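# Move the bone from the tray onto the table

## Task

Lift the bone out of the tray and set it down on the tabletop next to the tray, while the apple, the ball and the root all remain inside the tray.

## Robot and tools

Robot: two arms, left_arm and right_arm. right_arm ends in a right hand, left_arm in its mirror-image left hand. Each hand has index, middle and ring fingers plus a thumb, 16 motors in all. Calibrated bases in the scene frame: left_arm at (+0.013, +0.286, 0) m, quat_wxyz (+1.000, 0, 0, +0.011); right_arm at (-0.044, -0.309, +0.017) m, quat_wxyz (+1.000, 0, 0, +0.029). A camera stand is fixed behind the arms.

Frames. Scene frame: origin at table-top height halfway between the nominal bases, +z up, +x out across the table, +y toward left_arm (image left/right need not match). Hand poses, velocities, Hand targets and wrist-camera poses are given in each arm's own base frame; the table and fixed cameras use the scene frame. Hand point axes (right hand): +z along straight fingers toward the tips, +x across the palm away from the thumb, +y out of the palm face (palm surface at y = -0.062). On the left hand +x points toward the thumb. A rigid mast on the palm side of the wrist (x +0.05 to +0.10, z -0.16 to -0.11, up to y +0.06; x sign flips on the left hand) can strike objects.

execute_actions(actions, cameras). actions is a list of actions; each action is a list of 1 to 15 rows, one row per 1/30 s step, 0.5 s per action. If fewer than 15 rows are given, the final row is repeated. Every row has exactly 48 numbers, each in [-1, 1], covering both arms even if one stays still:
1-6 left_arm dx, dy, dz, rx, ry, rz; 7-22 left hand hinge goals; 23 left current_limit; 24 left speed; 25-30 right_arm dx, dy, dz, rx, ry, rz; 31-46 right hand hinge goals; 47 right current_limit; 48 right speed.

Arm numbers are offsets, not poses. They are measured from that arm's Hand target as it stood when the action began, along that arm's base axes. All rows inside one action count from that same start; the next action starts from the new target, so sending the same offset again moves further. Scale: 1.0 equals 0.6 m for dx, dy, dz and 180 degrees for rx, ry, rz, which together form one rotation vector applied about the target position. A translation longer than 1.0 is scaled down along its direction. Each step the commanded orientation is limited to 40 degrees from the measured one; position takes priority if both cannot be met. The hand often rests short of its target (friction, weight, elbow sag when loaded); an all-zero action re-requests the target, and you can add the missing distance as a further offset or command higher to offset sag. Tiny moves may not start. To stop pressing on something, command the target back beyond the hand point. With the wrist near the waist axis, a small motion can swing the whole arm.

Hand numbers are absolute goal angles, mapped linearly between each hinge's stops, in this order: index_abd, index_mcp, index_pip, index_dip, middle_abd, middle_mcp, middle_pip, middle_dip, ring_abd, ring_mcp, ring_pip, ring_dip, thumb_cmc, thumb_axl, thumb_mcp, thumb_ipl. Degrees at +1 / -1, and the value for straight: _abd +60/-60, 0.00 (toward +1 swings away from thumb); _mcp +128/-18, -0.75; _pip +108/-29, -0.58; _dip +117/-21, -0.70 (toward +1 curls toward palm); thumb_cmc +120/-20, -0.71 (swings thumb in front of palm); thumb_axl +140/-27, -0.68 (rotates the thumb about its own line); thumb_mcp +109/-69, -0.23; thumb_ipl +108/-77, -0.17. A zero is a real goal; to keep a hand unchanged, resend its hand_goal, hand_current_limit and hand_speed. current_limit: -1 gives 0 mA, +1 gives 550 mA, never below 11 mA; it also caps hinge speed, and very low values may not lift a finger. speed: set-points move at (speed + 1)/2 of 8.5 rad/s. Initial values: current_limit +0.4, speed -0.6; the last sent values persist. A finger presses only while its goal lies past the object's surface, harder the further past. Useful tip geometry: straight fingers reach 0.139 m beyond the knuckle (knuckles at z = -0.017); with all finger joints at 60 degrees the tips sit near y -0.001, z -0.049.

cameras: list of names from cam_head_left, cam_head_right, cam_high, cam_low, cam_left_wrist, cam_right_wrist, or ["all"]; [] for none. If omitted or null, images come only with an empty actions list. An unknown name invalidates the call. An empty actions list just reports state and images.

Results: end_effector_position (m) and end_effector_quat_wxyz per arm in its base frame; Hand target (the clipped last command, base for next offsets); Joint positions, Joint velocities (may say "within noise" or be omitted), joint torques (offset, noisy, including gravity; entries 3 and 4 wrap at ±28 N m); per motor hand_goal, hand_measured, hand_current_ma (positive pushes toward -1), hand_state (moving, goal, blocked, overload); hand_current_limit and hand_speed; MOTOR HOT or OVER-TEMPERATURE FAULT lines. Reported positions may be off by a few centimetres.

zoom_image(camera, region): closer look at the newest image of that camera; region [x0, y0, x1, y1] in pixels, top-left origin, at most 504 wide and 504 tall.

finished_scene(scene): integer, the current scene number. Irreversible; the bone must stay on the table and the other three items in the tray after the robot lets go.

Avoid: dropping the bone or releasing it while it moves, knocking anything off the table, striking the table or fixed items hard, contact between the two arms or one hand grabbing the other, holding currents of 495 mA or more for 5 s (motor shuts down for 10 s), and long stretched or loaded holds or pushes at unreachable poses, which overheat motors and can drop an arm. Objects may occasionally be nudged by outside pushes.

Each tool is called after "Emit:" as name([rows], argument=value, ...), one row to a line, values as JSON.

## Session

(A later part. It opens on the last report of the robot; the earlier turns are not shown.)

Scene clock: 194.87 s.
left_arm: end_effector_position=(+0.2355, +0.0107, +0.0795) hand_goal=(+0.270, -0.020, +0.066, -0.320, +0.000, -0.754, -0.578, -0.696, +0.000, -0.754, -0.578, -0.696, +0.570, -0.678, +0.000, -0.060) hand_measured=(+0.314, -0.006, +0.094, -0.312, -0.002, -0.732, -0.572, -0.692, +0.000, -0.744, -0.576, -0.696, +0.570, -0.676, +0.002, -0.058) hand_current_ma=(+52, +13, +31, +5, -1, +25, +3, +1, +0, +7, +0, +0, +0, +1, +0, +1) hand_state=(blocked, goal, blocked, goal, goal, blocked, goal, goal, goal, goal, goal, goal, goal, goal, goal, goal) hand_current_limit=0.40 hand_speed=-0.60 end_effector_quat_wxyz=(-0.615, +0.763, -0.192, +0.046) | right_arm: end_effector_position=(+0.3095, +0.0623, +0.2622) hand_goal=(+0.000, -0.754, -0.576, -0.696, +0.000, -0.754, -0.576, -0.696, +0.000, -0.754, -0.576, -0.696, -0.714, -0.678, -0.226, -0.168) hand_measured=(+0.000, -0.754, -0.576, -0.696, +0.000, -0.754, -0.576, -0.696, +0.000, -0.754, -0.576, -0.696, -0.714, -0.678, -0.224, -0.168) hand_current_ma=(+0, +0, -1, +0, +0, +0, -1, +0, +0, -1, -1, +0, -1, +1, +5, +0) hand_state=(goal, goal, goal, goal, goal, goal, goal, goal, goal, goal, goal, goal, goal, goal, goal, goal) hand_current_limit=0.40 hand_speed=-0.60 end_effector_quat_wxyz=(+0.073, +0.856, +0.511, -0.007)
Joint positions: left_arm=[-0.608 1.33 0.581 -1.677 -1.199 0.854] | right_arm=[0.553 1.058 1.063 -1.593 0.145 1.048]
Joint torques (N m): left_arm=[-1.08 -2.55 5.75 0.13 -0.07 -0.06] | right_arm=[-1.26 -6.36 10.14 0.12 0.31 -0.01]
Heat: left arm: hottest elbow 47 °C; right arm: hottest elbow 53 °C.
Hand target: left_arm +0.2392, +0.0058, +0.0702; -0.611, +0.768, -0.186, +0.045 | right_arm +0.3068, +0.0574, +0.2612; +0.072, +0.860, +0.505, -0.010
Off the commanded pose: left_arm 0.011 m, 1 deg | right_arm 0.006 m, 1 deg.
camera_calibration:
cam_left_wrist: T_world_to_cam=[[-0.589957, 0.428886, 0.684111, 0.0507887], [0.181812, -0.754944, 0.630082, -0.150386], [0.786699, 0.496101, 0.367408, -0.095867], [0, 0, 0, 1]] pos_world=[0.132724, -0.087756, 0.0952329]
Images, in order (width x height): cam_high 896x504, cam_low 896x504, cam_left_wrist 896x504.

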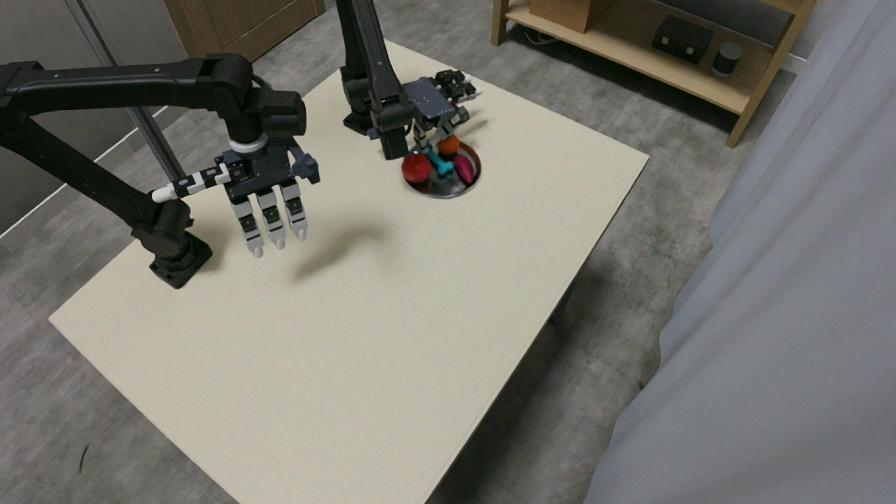

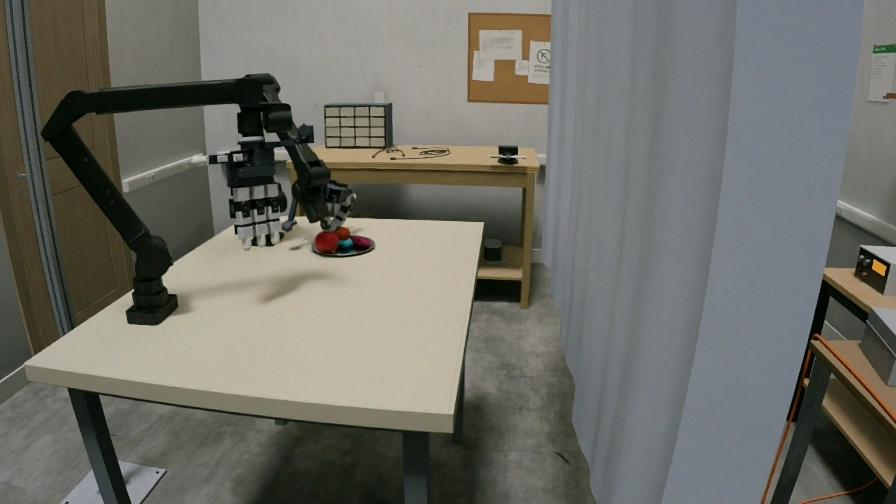

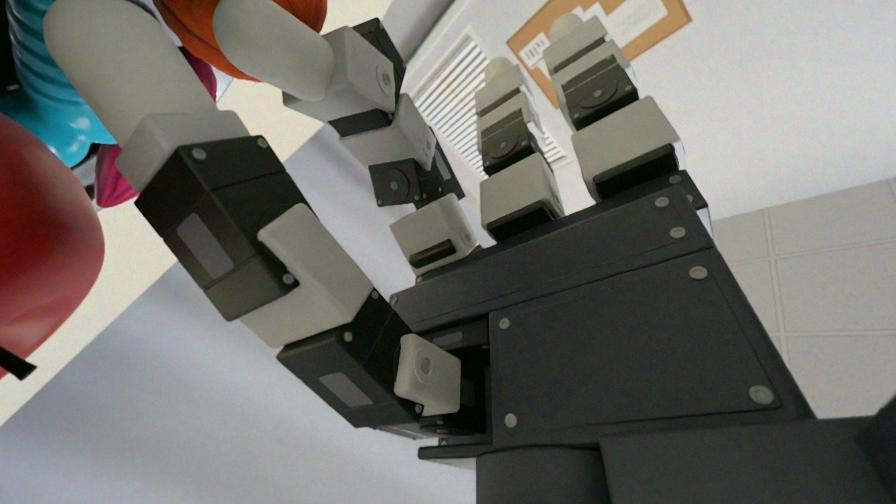

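Emit:
execute_actions([
  [[0,0,0.166,0,0,0, 0,-0.1,0.066,-0.319,0,-0.753,-0.577,-0.696,0,-0.753,-0.577,-0.696,0.571,-0.677,0.0,-0.059,0.4,-0.6, 0.0,0,0,0,0,0, 0,-0.754,-0.576,-0.696,0,-0.754,-0.576,-0.696,0,-0.754,-0.576,-0.696,-0.714,-0.678,-0.226,-0.168,0.4,-0.6]],
  [[0.022,-0.021,0.1,-0.0796,-0.05,0.0928, -0.03,-0.754,-0.576,-0.696,0.03,-0.754,-0.576,-0.696,0,0.479,0.737,-0.26,-0.714,-0.678,-0.226,-0.168,0.4,-0.4, 0.0,0,0,0,0,0, 0,-0.754,-0.576,-0.696,0,-0.754,-0.576,-0.696,0,-0.754,-0.576,-0.696,-0.714,-0.678,-0.226,-0.168,0.4,-0.6]],
  [[0.022,-0.021,0.084,-0.0796,-0.05,0.0928, -0.03,-0.754,-0.576,-0.696,0.03,-0.754,-0.576,-0.696,0,0.479,0.737,-0.26,-0.714,-0.678,-0.226,-0.168,0.4,-0.4, 0.0,0,0,0,0,0, 0,-0.754,-0.576,-0.696,0,-0.754,-0.576,-0.696,0,-0.754,-0.576,-0.696,-0.714,-0.678,-0.226,-0.168,0.4,-0.6]],
  [[0.022,-0.021,0,-0.0796,-0.05,0.0928, -0.03,-0.754,-0.576,-0.696,0.03,-0.754,-0.576,-0.696,0,0.479,0.737,-0.26,-0.714,-0.678,-0.226,-0.168,0.4,-0.4, 0.0,0,0,0,0,0, 0,-0.754,-0.576,-0.696,0,-0.754,-0.576,-0.696,0,-0.754,-0.576,-0.696,-0.714,-0.678,-0.226,-0.168,0.4,-0.6]],
  [[0.022,-0.021,0,-0.0796,-0.05,0.0928, -0.03,-0.754,-0.576,-0.696,0.03,-0.754,-0.576,-0.696,0,0.479,0.737,-0.26,-0.714,-0.678,-0.226,-0.168,0.4,-0.4, 0.0,0,0,0,0,0, 0,-0.754,-0.576,-0.696,0,-0.754,-0.576,-0.696,0,-0.754,-0.576,-0.696,-0.714,-0.678,-0.226,-0.168,0.4,-0.6]],
  [[0.023,-0.022,0,-0.0796,-0.05,0.0928, -0.03,-0.754,-0.576,-0.696,0.03,-0.754,-0.576,-0.696,0,0.479,0.737,-0.26,-0.714,-0.678,-0.226,-0.168,0.4,-0.4, 0.0,0,0,0,0,0, 0,-0.754,-0.576,-0.696,0,-0.754,-0.576,-0.696,0,-0.754,-0.576,-0.696,-0.714,-0.678,-0.226,-0.168,0.4,-0.6]],
], cameras=["all"])

Emit:
zoom_image(camera="cam_high", region=[370, 30, 520, 210])

Emit:
zoom_image(camera="cam_low", region=[280, 140, 400, 260])

Scene clock: 218.90 s.
left_arm: end_effector_position=(+0.2945, -0.0533, +0.2583) hand_goal=(-0.030, -0.754, -0.576, -0.696, +0.030, -0.754, -0.576, -0.696, +0.000, +0.478, +0.736, -0.260, -0.714, -0.678, -0.226, -0.168) hand_measured=(-0.028, -0.752, -0.574, -0.694, +0.028, -0.752, -0.574, -0.694, +0.000, +0.464, +0.734, -0.262, -0.710, -0.676, -0.220, -0.166) hand_current_ma=(+0, +1, +1, +1, +0, +1, +1, +1, +0, -11, -1, -1, +1, +1, +4, +1) hand_state=(goal, goal, goal, goal, goal, goal, goal, goal, goal, goal, goal, goal, goal, goal, goal, goal) hand_current_limit=0.40 hand_speed=-0.40 end_effector_quat_wxyz=(-0.005, +0.806, +0.591, -0.007) | right_arm: end_effector_position=(+0.3095, +0.0623, +0.2622) hand_goal=(+0.000, -0.754, -0.576, -0.696, +0.000, -0.754, -0.576, -0.696, +0.000, -0.754, -0.576, -0.696, -0.714, -0.678, -0.226, -0.168) hand_measured=(+0.000, -0.754, -0.576, -0.696, +0.000, -0.754, -0.576, -0.696, +0.000, -0.754, -0.576, -0.696, -0.714, -0.678, -0.224, -0.168) hand_current_ma=(+0, +0, -1, +0, +0, +0, -1, +0, +0, -1, -1, +0, -1, +1, +5, +0) hand_state=(goal, goal, goal, goal, goal, goal, goal, goal, goal, goal, goal, goal, goal, goal, goal, goal) hand_current_limit=0.40 hand_speed=-0.60 end_effector_quat_wxyz=(+0.073, +0.856, +0.511, -0.007)
Joint positions: left_arm=[-0.229 0.892 0.995 -1.692 0.004 0.076] | right_arm=[0.553 1.058 1.063 -1.593 0.145 1.048]
Joint torques (N m): left_arm=[-1.61 -1.73 12.86 0.14 -0.13 -0.08] | right_arm=[-1.2 -6.36 10.14 0.1 0.32 0]
Heat: left arm: hottest elbow 48 °C; right arm: hottest elbow 53 °C.
Hand target: left_arm +0.3058, -0.0578, +0.2803; +0.000, +0.806, +0.592, +0.000 | right_arm +0.3068, +0.0574, +0.2612; +0.072, +0.860, +0.505, -0.010
Off the commanded pose: left_arm 0.025 m, 1 deg | right_arm 0.006 m, 1 deg.
joint sent to its limit (left arm) — joint 4 (wrist pitch), lower limit. The joint targets still meet the commanded pose.
camera_calibration:
cam_left_wrist: T_world_to_cam=[[-0.80363, -0.594036, -0.0360649, 0.185157], [-0.381779, 0.468099, 0.796949, -0.134002], [-0.456534, 0.654221, -0.602969, 0.448952], [0, 0, 0, 1]] pos_world=[0.3026, -0.120998, 0.384174]
cam_right_wrist: T_world_to_cam=[[0.169123, -0.970654, 0.170962, -0.00705758], [-0.656035, 0.0185859, 0.754502, -0.0596825], [-0.735538, -0.239761, -0.63364, 0.527445], [0, 0, 0, 1]] pos_world=[0.349995, 0.120719, 0.380447]

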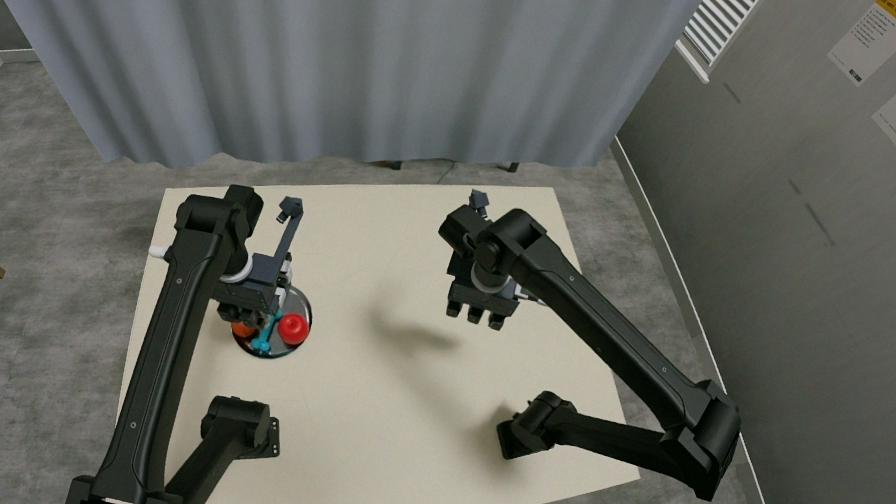

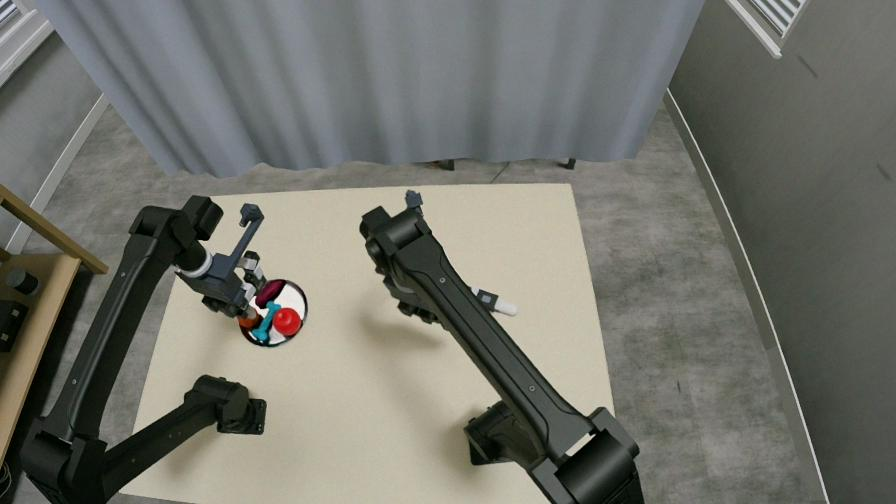

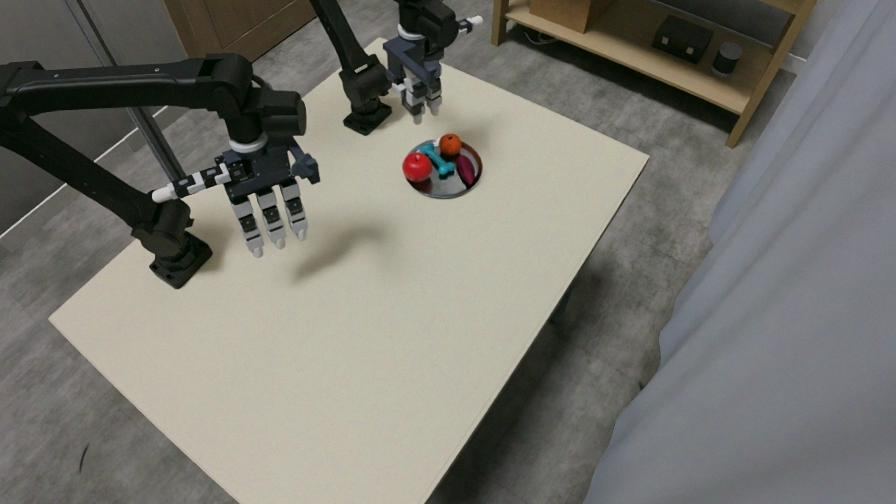

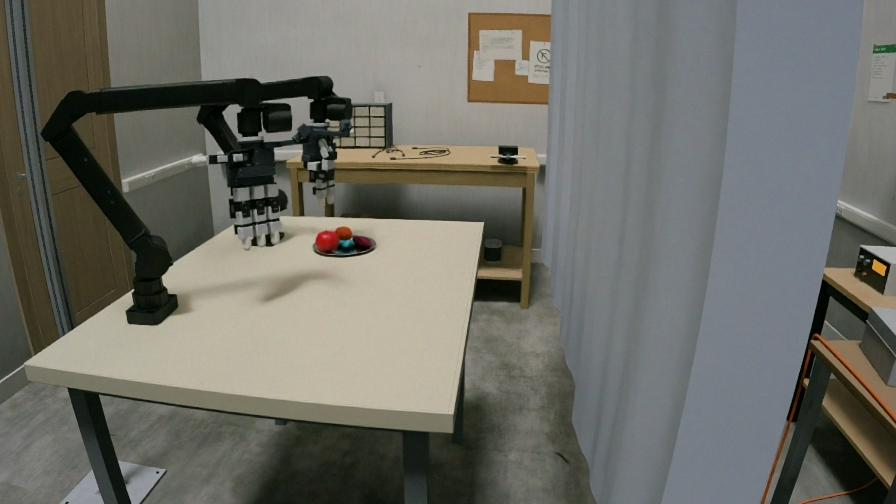

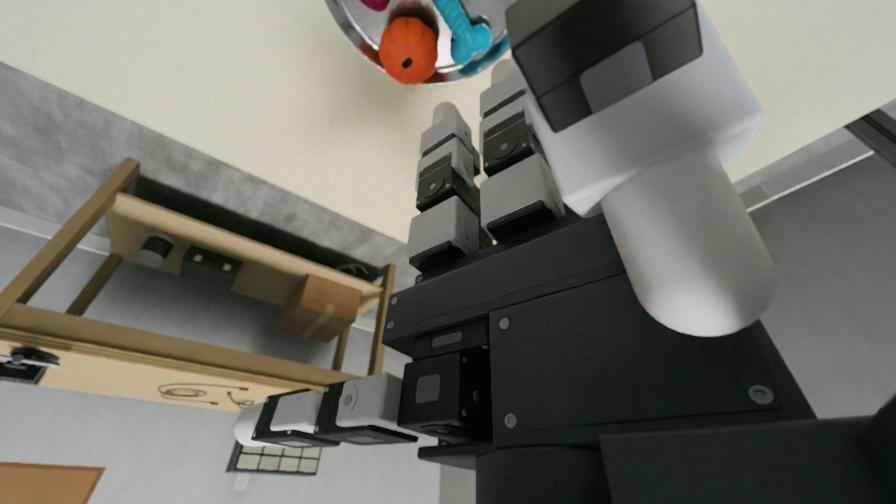

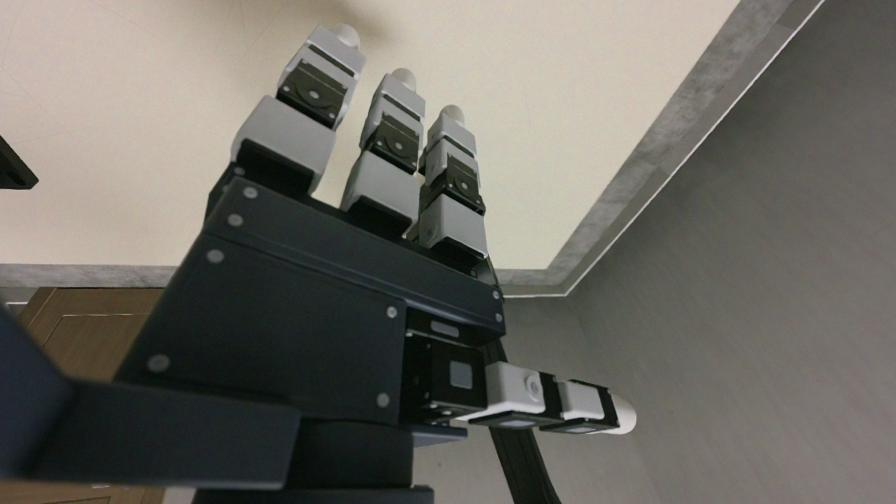

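Scaled by 2.800 from the camera's 896x504 image, which has a finer 1280x720 frame.

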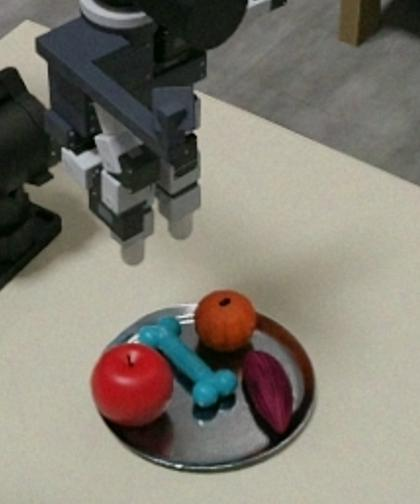

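Scaled by 4.200 from the camera's 896x504 image, which has a finer 1280x720 frame.

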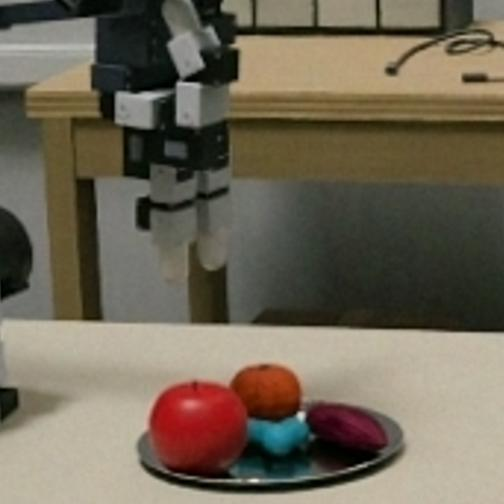

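Emit:
execute_actions([
  [[0,0,-0.11,0,0,0,-0.03,-0.754,-0.576,-0.696,0.03,-0.754,-0.576,-0.696,0,0.479,0.737,-0.26,-0.714,-0.678,-0.226,-0.168,0.4,-0.4,0,0,0,0,0,0,0,-0.754,-0.576,-0.696,0,-0.754,-0.576,-0.696,0,-0.754,-0.576,-0.696,-0.714,-0.678,-0.226,-0.168,0.4,-0.6]],
], cameras=["cam_high","cam_low","cam_head_left","cam_left_wrist"])

Scene clock: 226.23 s.
left_arm: end_effector_position=(+0.3054, -0.0558, +0.2219) hand_goal=(-0.030, -0.754, -0.576, -0.696, +0.030, -0.754, -0.576, -0.696, +0.000, +0.478, +0.736, -0.260, -0.714, -0.678, -0.226, -0.168) hand_measured=(-0.028, -0.752, -0.574, -0.694, +0.028, -0.752, -0.574, -0.694, +0.000, +0.464, +0.734, -0.262, -0.712, -0.676, -0.220, -0.166) hand_current_ma=(+0, +1, +1, +1, +0, +1, +1, +1, +0, -11, -1, -1, +1, +1, +4, +1) hand_state=(goal, goal, goal, goal, goal, goal, goal, goal, goal, goal, goal, goal, goal, goal, goal, goal) hand_current_limit=0.40 hand_speed=-0.40 end_effector_quat_wxyz=(+0.005, +0.805, +0.593, +0.003) | right_arm: end_effector_position=(+0.3095, +0.0623, +0.2622) hand_goal=(+0.000, -0.754, -0.576, -0.696, +0.000, -0.754, -0.576, -0.696, +0.000, -0.754, -0.576, -0.696, -0.714, -0.678, -0.226, -0.168) hand_measured=(+0.000, -0.754, -0.576, -0.696, +0.000, -0.754, -0.576, -0.696, +0.000, -0.754, -0.576, -0.696, -0.714, -0.678, -0.224, -0.168) hand_current_ma=(+0, +0, -1, +0, +0, +0, -1, +0, +0, -1, -1, +0, -1, +1, +5, +0) hand_state=(goal, goal, goal, goal, goal, goal, goal, goal, goal, goal, goal, goal, goal, goal, goal, goal) hand_current_limit=0.40 hand_speed=-0.60 end_effector_quat_wxyz=(+0.073, +0.856, +0.511, -0.007)
Joint positions: left_arm=[-0.231 0.897 0.896 -1.557 0.003 0.07] | right_arm=[0.553 1.058 1.063 -1.593 0.145 1.048]
Joint torques (N m): left_arm=[-1.67 -2.08 8.05 0.96 -0.2 -0.08] | right_arm=[-1.2 -6.36 10.15 0.1 0.31 -0.01]
Heat: left arm: hottest elbow 51 °C; right arm: hottest elbow 53 °C.
Hand target: left_arm +0.3058, -0.0579, +0.2142; +0.000, +0.806, +0.592, +0.000 | right_arm +0.3068, +0.0574, +0.2612; +0.072, +0.860, +0.505, -0.010
Off the commanded pose: left_arm 0.008 m, 1 deg | right_arm 0.006 m, 1 deg.
camera_calibration:
cam_left_wrist: T_world_to_cam=[[-0.80003, -0.59732, -0.0562246, 0.194352], [-0.406472, 0.470705, 0.783082, -0.088943], [-0.441285, 0.649343, -0.619372, 0.432328], [0, 0, 0, 1]] pos_world=[0.310114, -0.122773, 0.348349]
Images, in order (width x height): cam_head_left 896x504, cam_high 896x504, cam_low 896x504, cam_left_wrist 896x504.

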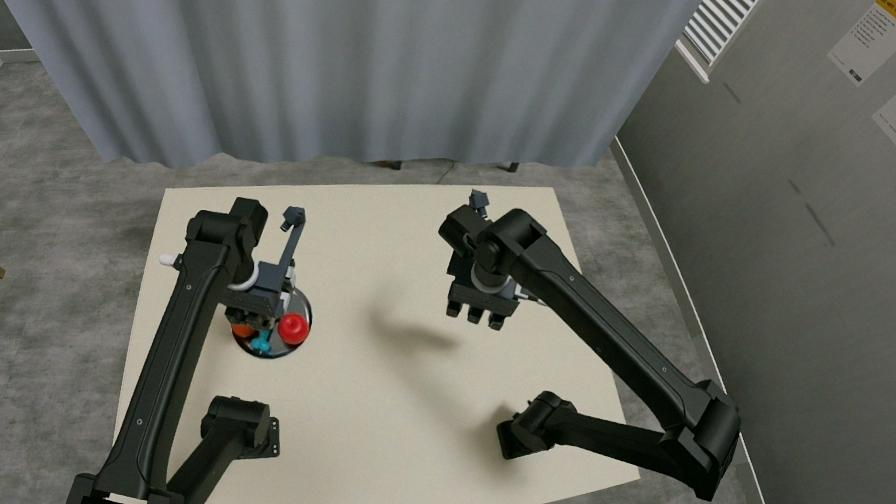

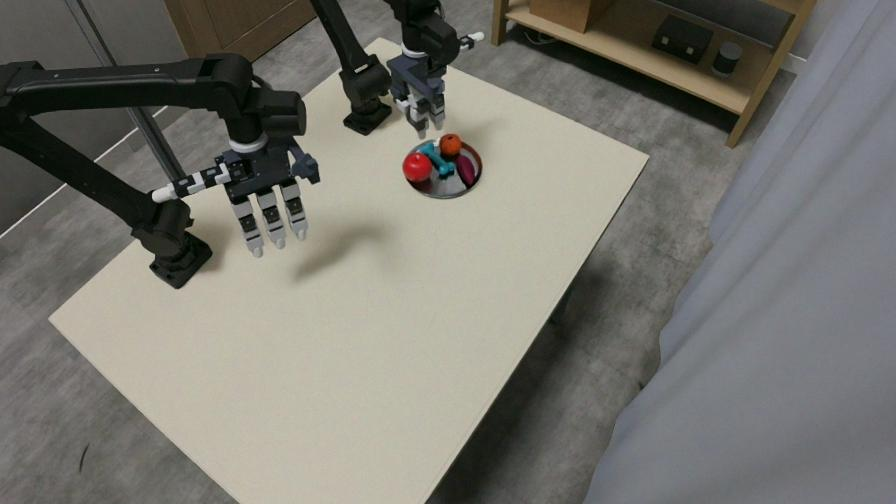

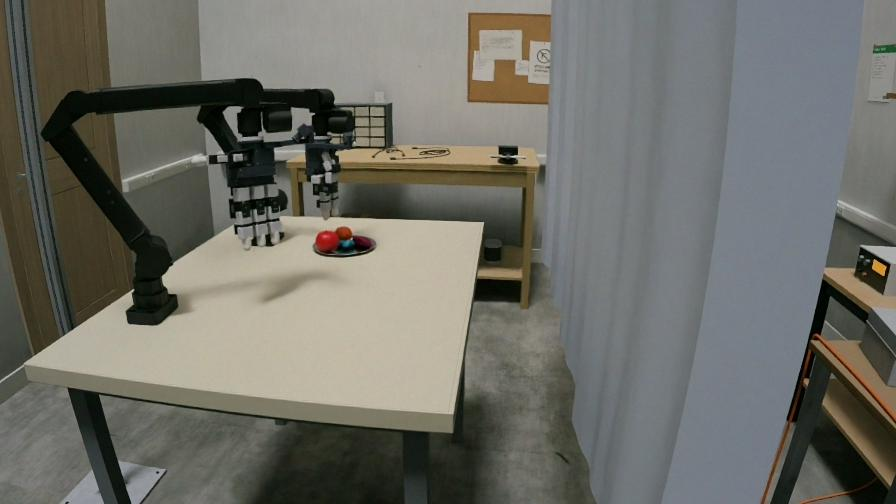

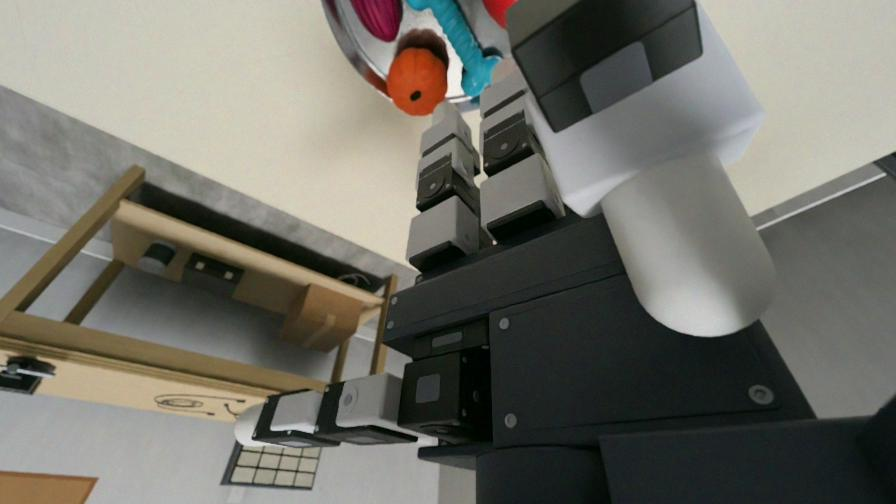

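Emit:
execute_actions([
  [[0,0,-0.1,0,0,0,-0.03,-0.754,-0.576,-0.696,0.03,-0.754,-0.576,-0.696,0,0.479,0.737,-0.26,-0.714,-0.678,-0.226,-0.168,0.4,-0.4,0,0,0,0,0,0,0,-0.754,-0.576,-0.696,0,-0.754,-0.576,-0.696,0,-0.754,-0.576,-0.696,-0.714,-0.678,-0.226,-0.168,0.4,-0.6]],
], cameras=["cam_high","cam_low"])

Emit:
zoom_image(camera="cam_high", region=[370, 60, 510, 210])

Emit:
zoom_image(camera="cam_low", region=[290, 160, 400, 270])

Scene clock: 231.13 s.
left_arm: end_effector_position=(+0.3054, -0.0556, +0.1609) hand_goal=(-0.030, -0.754, -0.576, -0.696, +0.030, -0.754, -0.576, -0.696, +0.000, +0.478, +0.736, -0.260, -0.714, -0.678, -0.226, -0.168) hand_measured=(-0.028, -0.752, -0.574, -0.694, +0.028, -0.754, -0.576, -0.694, +0.000, +0.466, +0.734, -0.262, -0.712, -0.676, -0.220, -0.166) hand_current_ma=(+0, +0, +0, +0, +0, +0, +0, +0, +0, -9, -1, -1, +1, +1, +4, +1) hand_state=(goal, goal, goal, goal, goal, goal, goal, goal, goal, goal, goal, goal, goal, goal, goal, goal) hand_current_limit=0.40 hand_speed=-0.40 end_effector_quat_wxyz=(+0.004, +0.805, +0.593, +0.002) | right_arm: end_effector_position=(+0.3095, +0.0623, +0.2622) hand_goal=(+0.000, -0.754, -0.576, -0.696, +0.000, -0.754, -0.576, -0.696, +0.000, -0.754, -0.576, -0.696, -0.714, -0.678, -0.226, -0.168) hand_measured=(+0.000, -0.754, -0.576, -0.696, +0.000, -0.754, -0.576, -0.696, +0.000, -0.754, -0.576, -0.696, -0.714, -0.678, -0.224, -0.168) hand_current_ma=(+0, +0, -1, +0, +0, +0, -1, +0, +0, -1, -1, +0, -1, +1, +5, +0) hand_state=(goal, goal, goal, goal, goal, goal, goal, goal, goal, goal, goal, goal, goal, goal, goal, goal) hand_current_limit=0.40 hand_speed=-0.60 end_effector_quat_wxyz=(+0.073, +0.856, +0.511, -0.007)
Joint positions: left_arm=[-0.231 0.916 0.746 -1.392 0.002 0.07] | right_arm=[0.553 1.058 1.063 -1.593 0.145 1.048]
Joint torques (N m): left_arm=[-1.61 -2.08 8.09 0.87 -0.18 -0.06] | right_arm=[-1.2 -6.36 10.15 0.12 0.31 -0.01]
Heat: left arm: hottest elbow 51 °C; right arm: hottest elbow 53 °C.
Hand target: left_arm +0.3057, -0.0578, +0.1541; +0.000, +0.806, +0.592, +0.000 | right_arm +0.3068, +0.0574, +0.2612; +0.072, +0.860, +0.505, -0.010
Off the commanded pose: left_arm 0.007 m, 1 deg | right_arm 0.006 m, 1 deg.
Images, in order (width x height): cam_high 896x504, cam_low 896x504.

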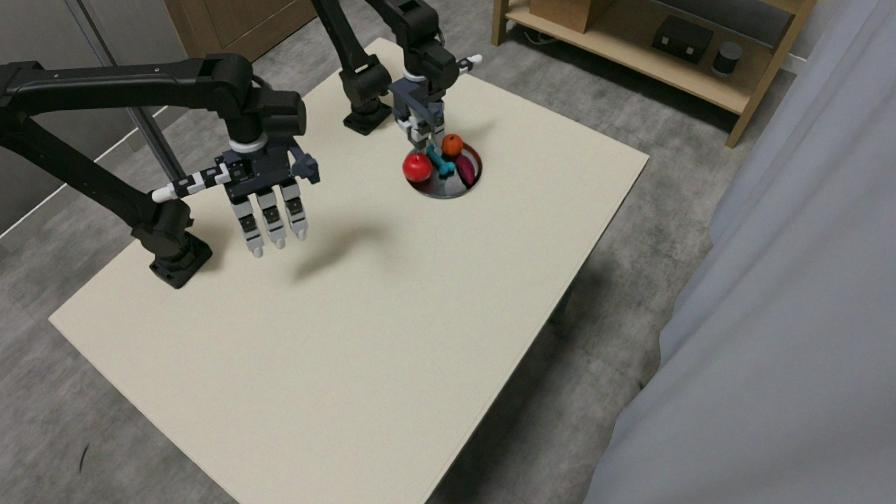

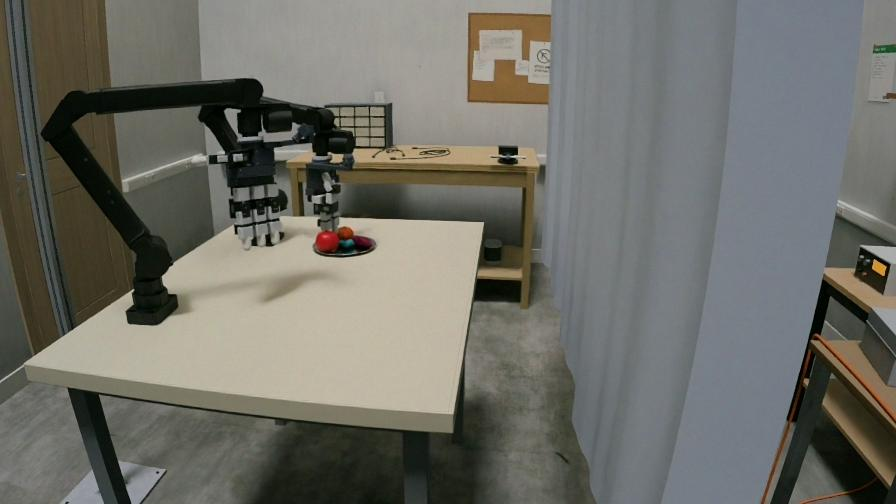

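Scaled by 3.360 from the camera's 896x504 image, which has a finer 1280x720 frame.

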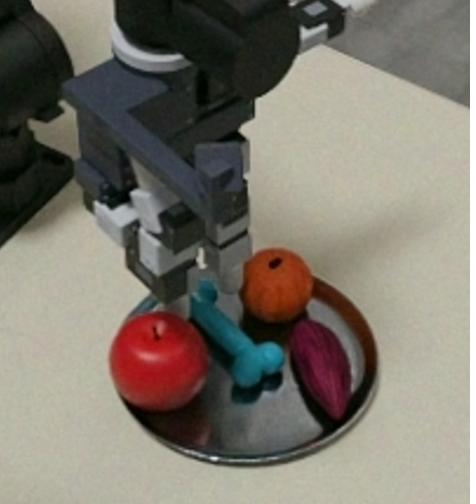

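Scaled by 4.582 from the camera's 896x504 image, which has a finer 1280x720 frame.

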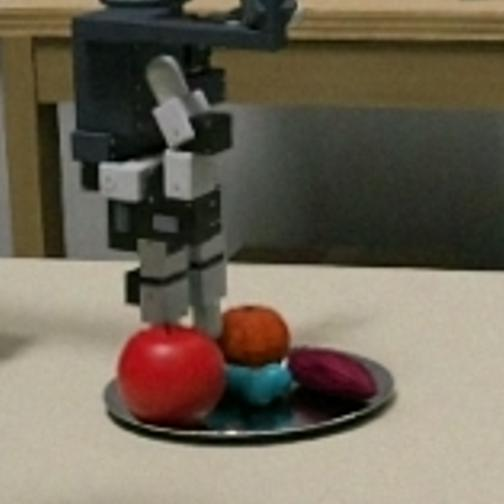

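Emit:
execute_actions([
  [[0,0,-0.028,0,0,0,-0.03,-0.754,-0.576,-0.696,0.03,-0.754,-0.576,-0.696,0,0.479,0.737,-0.26,-0.714,-0.678,-0.226,-0.168,0.4,-0.4,0,0,0,0,0,0,0,-0.754,-0.576,-0.696,0,-0.754,-0.576,-0.696,0,-0.754,-0.576,-0.696,-0.714,-0.678,-0.226,-0.168,0.4,-0.6]],
], cameras=["cam_high","cam_low","cam_head_left"])

Emit:
zoom_image(camera="cam_high", region=[395, 110, 490, 205])

Emit:
zoom_image(camera="cam_low", region=[305, 190, 385, 270])

Emit:
zoom_image(camera="cam_head_left", region=[210, 270, 330, 370])

Scene clock: 235.03 s.
left_arm: end_effector_position=(+0.3075, -0.0555, +0.1473) hand_goal=(-0.030, -0.754, -0.576, -0.696, +0.030, -0.754, -0.576, -0.696, +0.000, +0.478, +0.736, -0.260, -0.714, -0.678, -0.226, -0.168) hand_measured=(-0.028, -0.754, -0.576, -0.694, +0.026, -0.758, -0.576, -0.694, +0.000, +0.466, +0.734, -0.262, -0.712, -0.676, -0.220, -0.166) hand_current_ma=(+1, +0, +0, +0, -1, -2, +0, +0, +0, -9, -1, -1, +1, +1, +4, +1) hand_state=(goal, goal, goal, goal, goal, goal, goal, goal, goal, goal, goal, goal, goal, goal, goal, goal) hand_current_limit=0.40 hand_speed=-0.40 end_effector_quat_wxyz=(+0.006, +0.805, +0.593, +0.006) | right_arm: end_effector_position=(+0.3095, +0.0623, +0.2622) hand_goal=(+0.000, -0.754, -0.576, -0.696, +0.000, -0.754, -0.576, -0.696, +0.000, -0.754, -0.576, -0.696, -0.714, -0.678, -0.226, -0.168) hand_measured=(+0.000, -0.754, -0.576, -0.696, +0.000, -0.754, -0.576, -0.696, +0.000, -0.754, -0.576, -0.696, -0.714, -0.678, -0.224, -0.168) hand_current_ma=(+0, +0, -1, +0, +0, +0, -1, +0, +0, -1, -1, +0, -1, +1, +5, +0) hand_state=(goal, goal, goal, goal, goal, goal, goal, goal, goal, goal, goal, goal, goal, goal, goal, goal) hand_current_limit=0.40 hand_speed=-0.60 end_effector_quat_wxyz=(+0.073, +0.856, +0.511, -0.007)
Joint positions: left_arm=[-0.231 0.926 0.713 -1.343 -0.001 0.07] | right_arm=[0.553 1.058 1.063 -1.593 0.145 1.048]
Joint torques (N m): left_arm=[-1.67 -1.9 7.61 0.98 -0.05 -0.06] | right_arm=[-1.2 -6.36 10.15 0.1 0.31 -0.01]
Heat: left arm: hottest elbow 50 °C; right arm: hottest elbow 53 °C.
Hand target: left_arm +0.3058, -0.0578, +0.1375; +0.000, +0.806, +0.592, +0.000 | right_arm +0.3068, +0.0574, +0.2612; +0.072, +0.860, +0.505, -0.010
Off the commanded pose: left_arm 0.010 m, 1 deg | right_arm 0.006 m, 1 deg.
Images, in order (width x height): cam_head_left 896x504, cam_high 896x504, cam_low 896x504.

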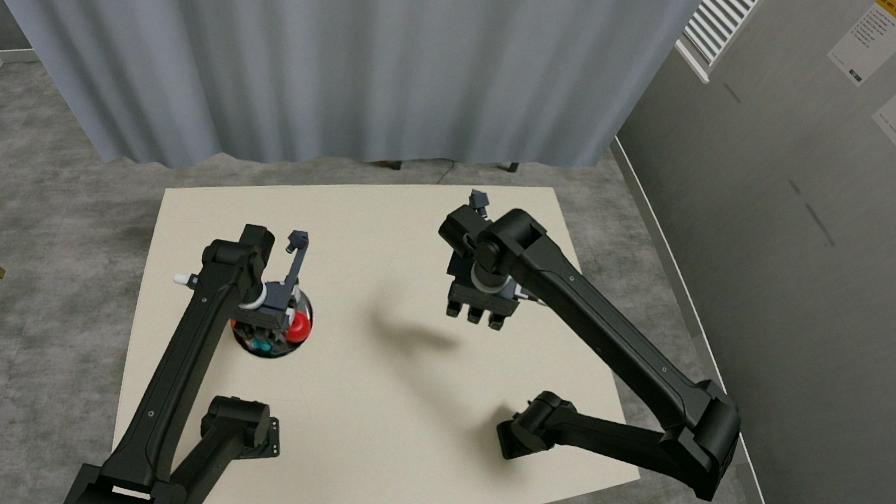

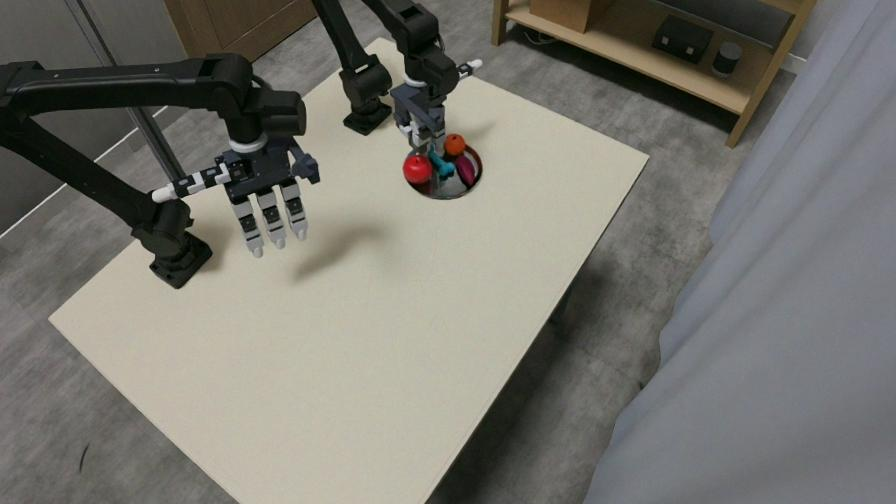

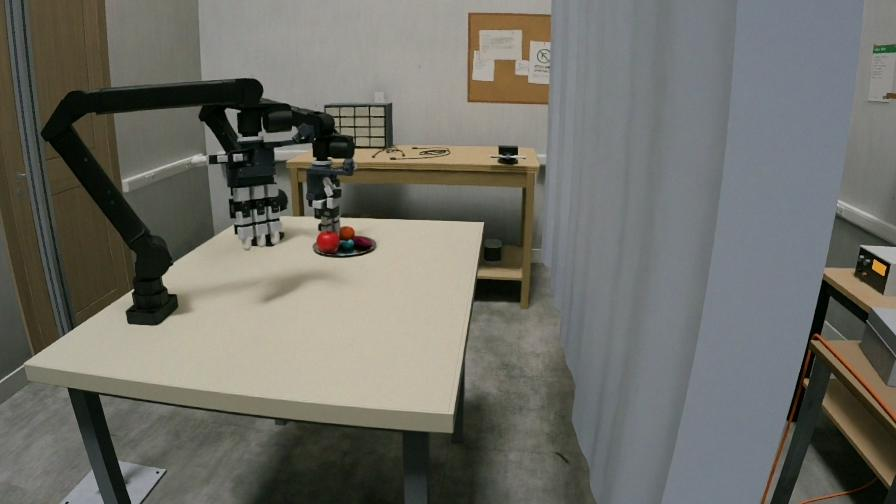

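Scaled by 5.305 from the camera's 896x504 image, which has a finer 1280x720 frame.

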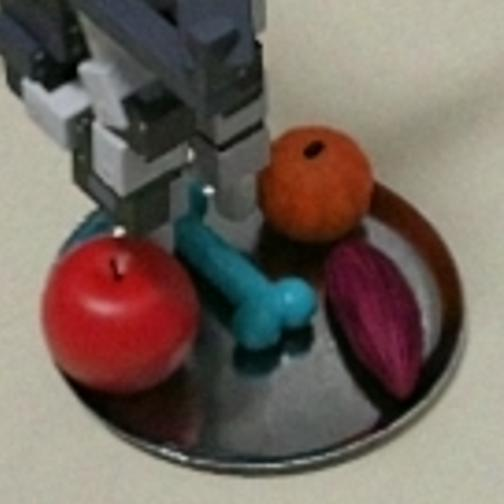

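Scaled by 6.300 from the camera's 896x504 image, which has a finer 1280x720 frame.

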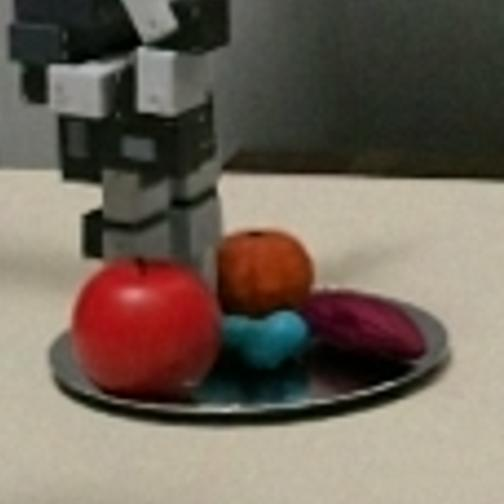

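Scaled by 4.200 from the camera's 896x504 image, which has a finer 1280x720 frame.

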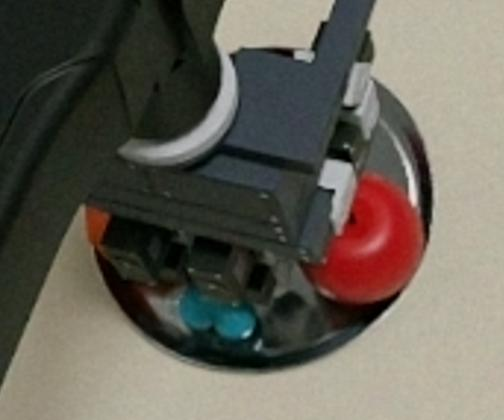

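Emit:
execute_actions([
  [[-0.002,0.002,-0.026,0,0,0,-0.01,-0.754,-0.576,-0.696,0.0,-0.754,-0.576,-0.696,0,0.479,0.737,-0.26,-0.714,-0.678,-0.226,-0.168,0.4,-0.4,0,0,0,0,0,0,0,-0.754,-0.576,-0.696,0,-0.754,-0.576,-0.696,0,-0.754,-0.576,-0.696,-0.714,-0.678,-0.226,-0.168,0.4,-0.6]],
], cameras=["cam_high","cam_low"])

Emit:
zoom_image(camera="cam_high", region=[395, 110, 490, 205])

Emit:
zoom_image(camera="cam_low", region=[305, 190, 385, 270])

Scene clock: 250.30 s.
left_arm: end_effector_position=(+0.3061, -0.0555, +0.1324) hand_goal=(-0.010, -0.754, -0.576, -0.696, +0.000, -0.754, -0.576, -0.696, +0.000, +0.478, +0.736, -0.260, -0.714, -0.678, -0.226, -0.168) hand_measured=(-0.004, -0.754, -0.576, -0.694, -0.002, -0.758, -0.578, -0.696, +0.000, +0.466, +0.734, -0.262, -0.712, -0.676, -0.220, -0.166) hand_current_ma=(+2, +0, +0, +0, -1, -2, +0, +0, +0, -9, -1, -1, +1, +1, +4, +1) hand_state=(goal, goal, goal, goal, goal, goal, goal, goal, goal, goal, goal, goal, goal, goal, goal, goal) hand_current_limit=0.40 hand_speed=-0.40 end_effector_quat_wxyz=(+0.006, +0.805, +0.593, +0.005) | right_arm: end_effector_position=(+0.3095, +0.0623, +0.2622) hand_goal=(+0.000, -0.754, -0.576, -0.696, +0.000, -0.754, -0.576, -0.696, +0.000, -0.754, -0.576, -0.696, -0.714, -0.678, -0.226, -0.168) hand_measured=(+0.000, -0.754, -0.576, -0.696, +0.000, -0.754, -0.576, -0.696, +0.000, -0.754, -0.576, -0.696, -0.714, -0.678, -0.224, -0.168) hand_current_ma=(+0, +0, -1, +0, +0, +0, -1, +0, +0, -1, -1, +0, -1, +1, +5, +0) hand_state=(goal, goal, goal, goal, goal, goal, goal, goal, goal, goal, goal, goal, goal, goal, goal, goal) hand_current_limit=0.40 hand_speed=-0.60 end_effector_quat_wxyz=(+0.073, +0.856, +0.511, -0.007)
Joint positions: left_arm=[-0.232 0.933 0.677 -1.299 0 0.07] | right_arm=[0.553 1.058 1.063 -1.593 0.145 1.048]
Joint torques (N m): left_arm=[-1.32 -1.85 7.42 1.14 -0.11 -0.01] | right_arm=[-1.2 -6.36 10.14 0.12 0.32 -0.01]
Heat: left arm: hottest elbow 49 °C; right arm: hottest elbow 53 °C.
Hand target: left_arm +0.3046, -0.0566, +0.1219; +0.000, +0.806, +0.592, +0.000 | right_arm +0.3068, +0.0574, +0.2612; +0.072, +0.860, +0.505, -0.010
Off the commanded pose: left_arm 0.011 m, 1 deg | right_arm 0.006 m, 1 deg.
Images, in order (width x height): cam_high 896x504, cam_low 896x504.

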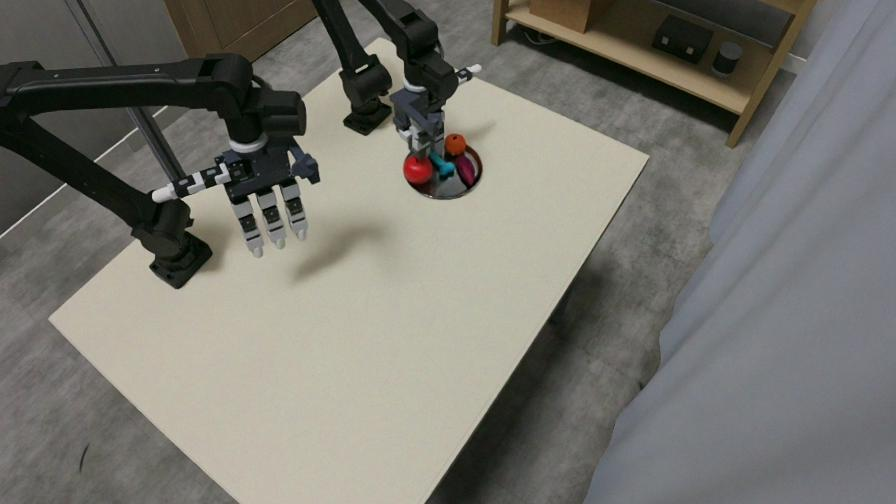

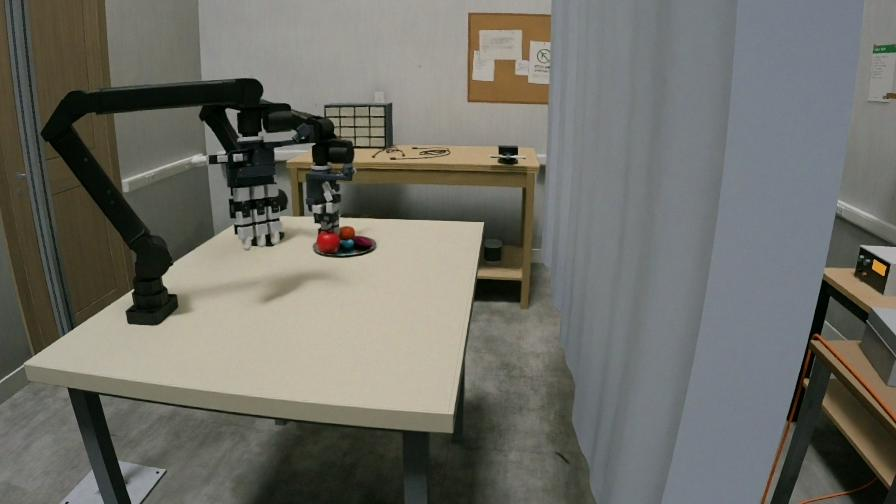

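Scaled by 5.305 from the camera's 896x504 image, which has a finer 1280x720 frame.

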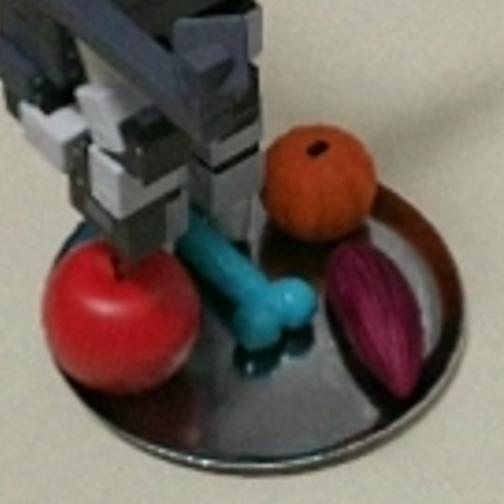

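Scaled by 6.300 from the camera's 896x504 image, which has a finer 1280x720 frame.

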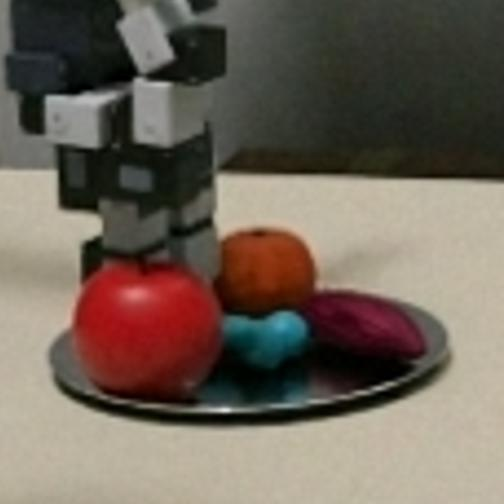

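Emit:
execute_actions([
  [[0,0,-0.002,0,0,0,0.28,-0.754,-0.576,-0.696,-0.28,-0.754,-0.576,-0.696,0,0.479,0.737,-0.26,-0.714,-0.678,-0.226,-0.168,0.6,-0.7,0,0,0,0,0,0,0,-0.754,-0.576,-0.696,0,-0.754,-0.576,-0.696,0,-0.754,-0.576,-0.696,-0.714,-0.678,-0.226,-0.168,0.4,-0.6]],
], cameras=["cam_high"])

Emit:
zoom_image(camera="cam_high", region=[395, 110, 490, 205])

Scene clock: 252.30 s.
left_arm: end_effector_position=(+0.3069, -0.0556, +0.1326) hand_goal=(+0.280, -0.754, -0.576, -0.696, -0.280, -0.754, -0.576, -0.696, +0.000, +0.478, +0.736, -0.260, -0.714, -0.678, -0.226, -0.168) hand_measured=(+0.028, -0.756, -0.576, -0.696, -0.060, -0.758, -0.578, -0.696, +0.000, +0.466, +0.734, -0.262, -0.712, -0.676, -0.220, -0.166) hand_current_ma=(-440, +0, +0, +0, +440, -2, +0, +0, +0, -9, -1, -1, +1, +1, +4, +1) hand_state=(blocked, goal, goal, goal, blocked, goal, goal, goal, goal, goal, goal, goal, goal, goal, goal, goal) hand_current_limit=0.60 hand_speed=-0.70 end_effector_quat_wxyz=(+0.007, +0.805, +0.593, +0.006) | right_arm: end_effector_position=(+0.3095, +0.0623, +0.2622) hand_goal=(+0.000, -0.754, -0.576, -0.696, +0.000, -0.754, -0.576, -0.696, +0.000, -0.754, -0.576, -0.696, -0.714, -0.678, -0.226, -0.168) hand_measured=(+0.000, -0.754, -0.576, -0.696, +0.000, -0.754, -0.576, -0.696, +0.000, -0.754, -0.576, -0.696, -0.714, -0.678, -0.224, -0.168) hand_current_ma=(+0, +0, -1, +0, +0, +0, -1, +0, +0, -1, -1, +0, -1, +1, +5, +0) hand_state=(goal, goal, goal, goal, goal, goal, goal, goal, goal, goal, goal, goal, goal, goal, goal, goal) hand_current_limit=0.40 hand_speed=-0.60 end_effector_quat_wxyz=(+0.073, +0.856, +0.511, -0.007)
Joint positions: left_arm=[-0.232 0.933 0.677 -1.296 0 0.07] | right_arm=[0.553 1.058 1.063 -1.593 0.145 1.048]
Joint torques (N m): left_arm=[-1.2 -1.79 7.25 1.14 -0.09 0] | right_arm=[-1.26 -6.3 10.14 0.12 0.32 0]
Heat: left arm: hottest elbow 49 °C; right arm: hottest elbow 53 °C.
Hand target: left_arm +0.3046, -0.0566, +0.1206; +0.000, +0.806, +0.592, +0.000 | right_arm +0.3068, +0.0574, +0.2612; +0.072, +0.860, +0.505, -0.010
Off the commanded pose: left_arm 0.012 m, 1 deg | right_arm 0.006 m, 1 deg.
Images, in order (width x height): cam_high 896x504.

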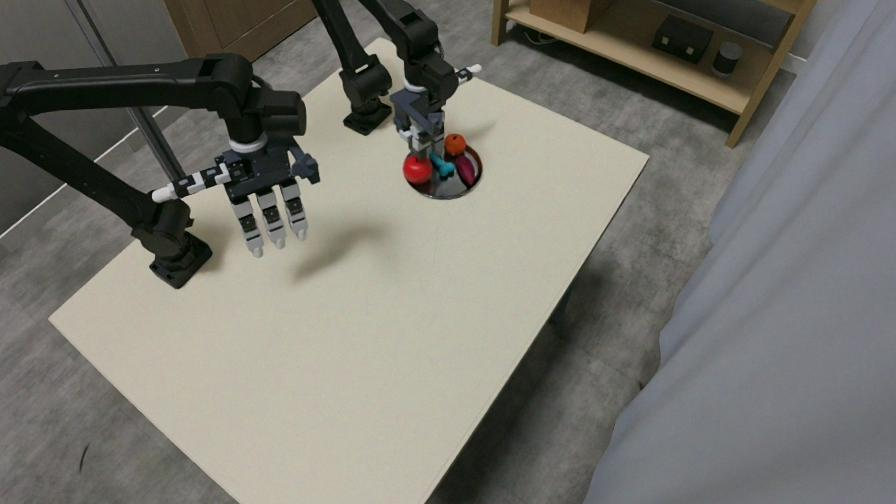

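Scaled by 5.305 from the camera's 896x504 image, which has a finer 1280x720 frame.

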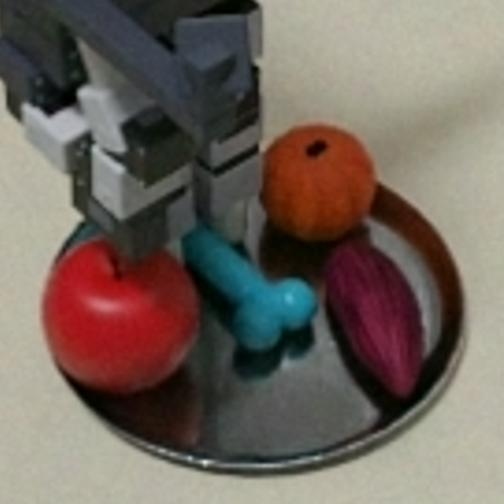

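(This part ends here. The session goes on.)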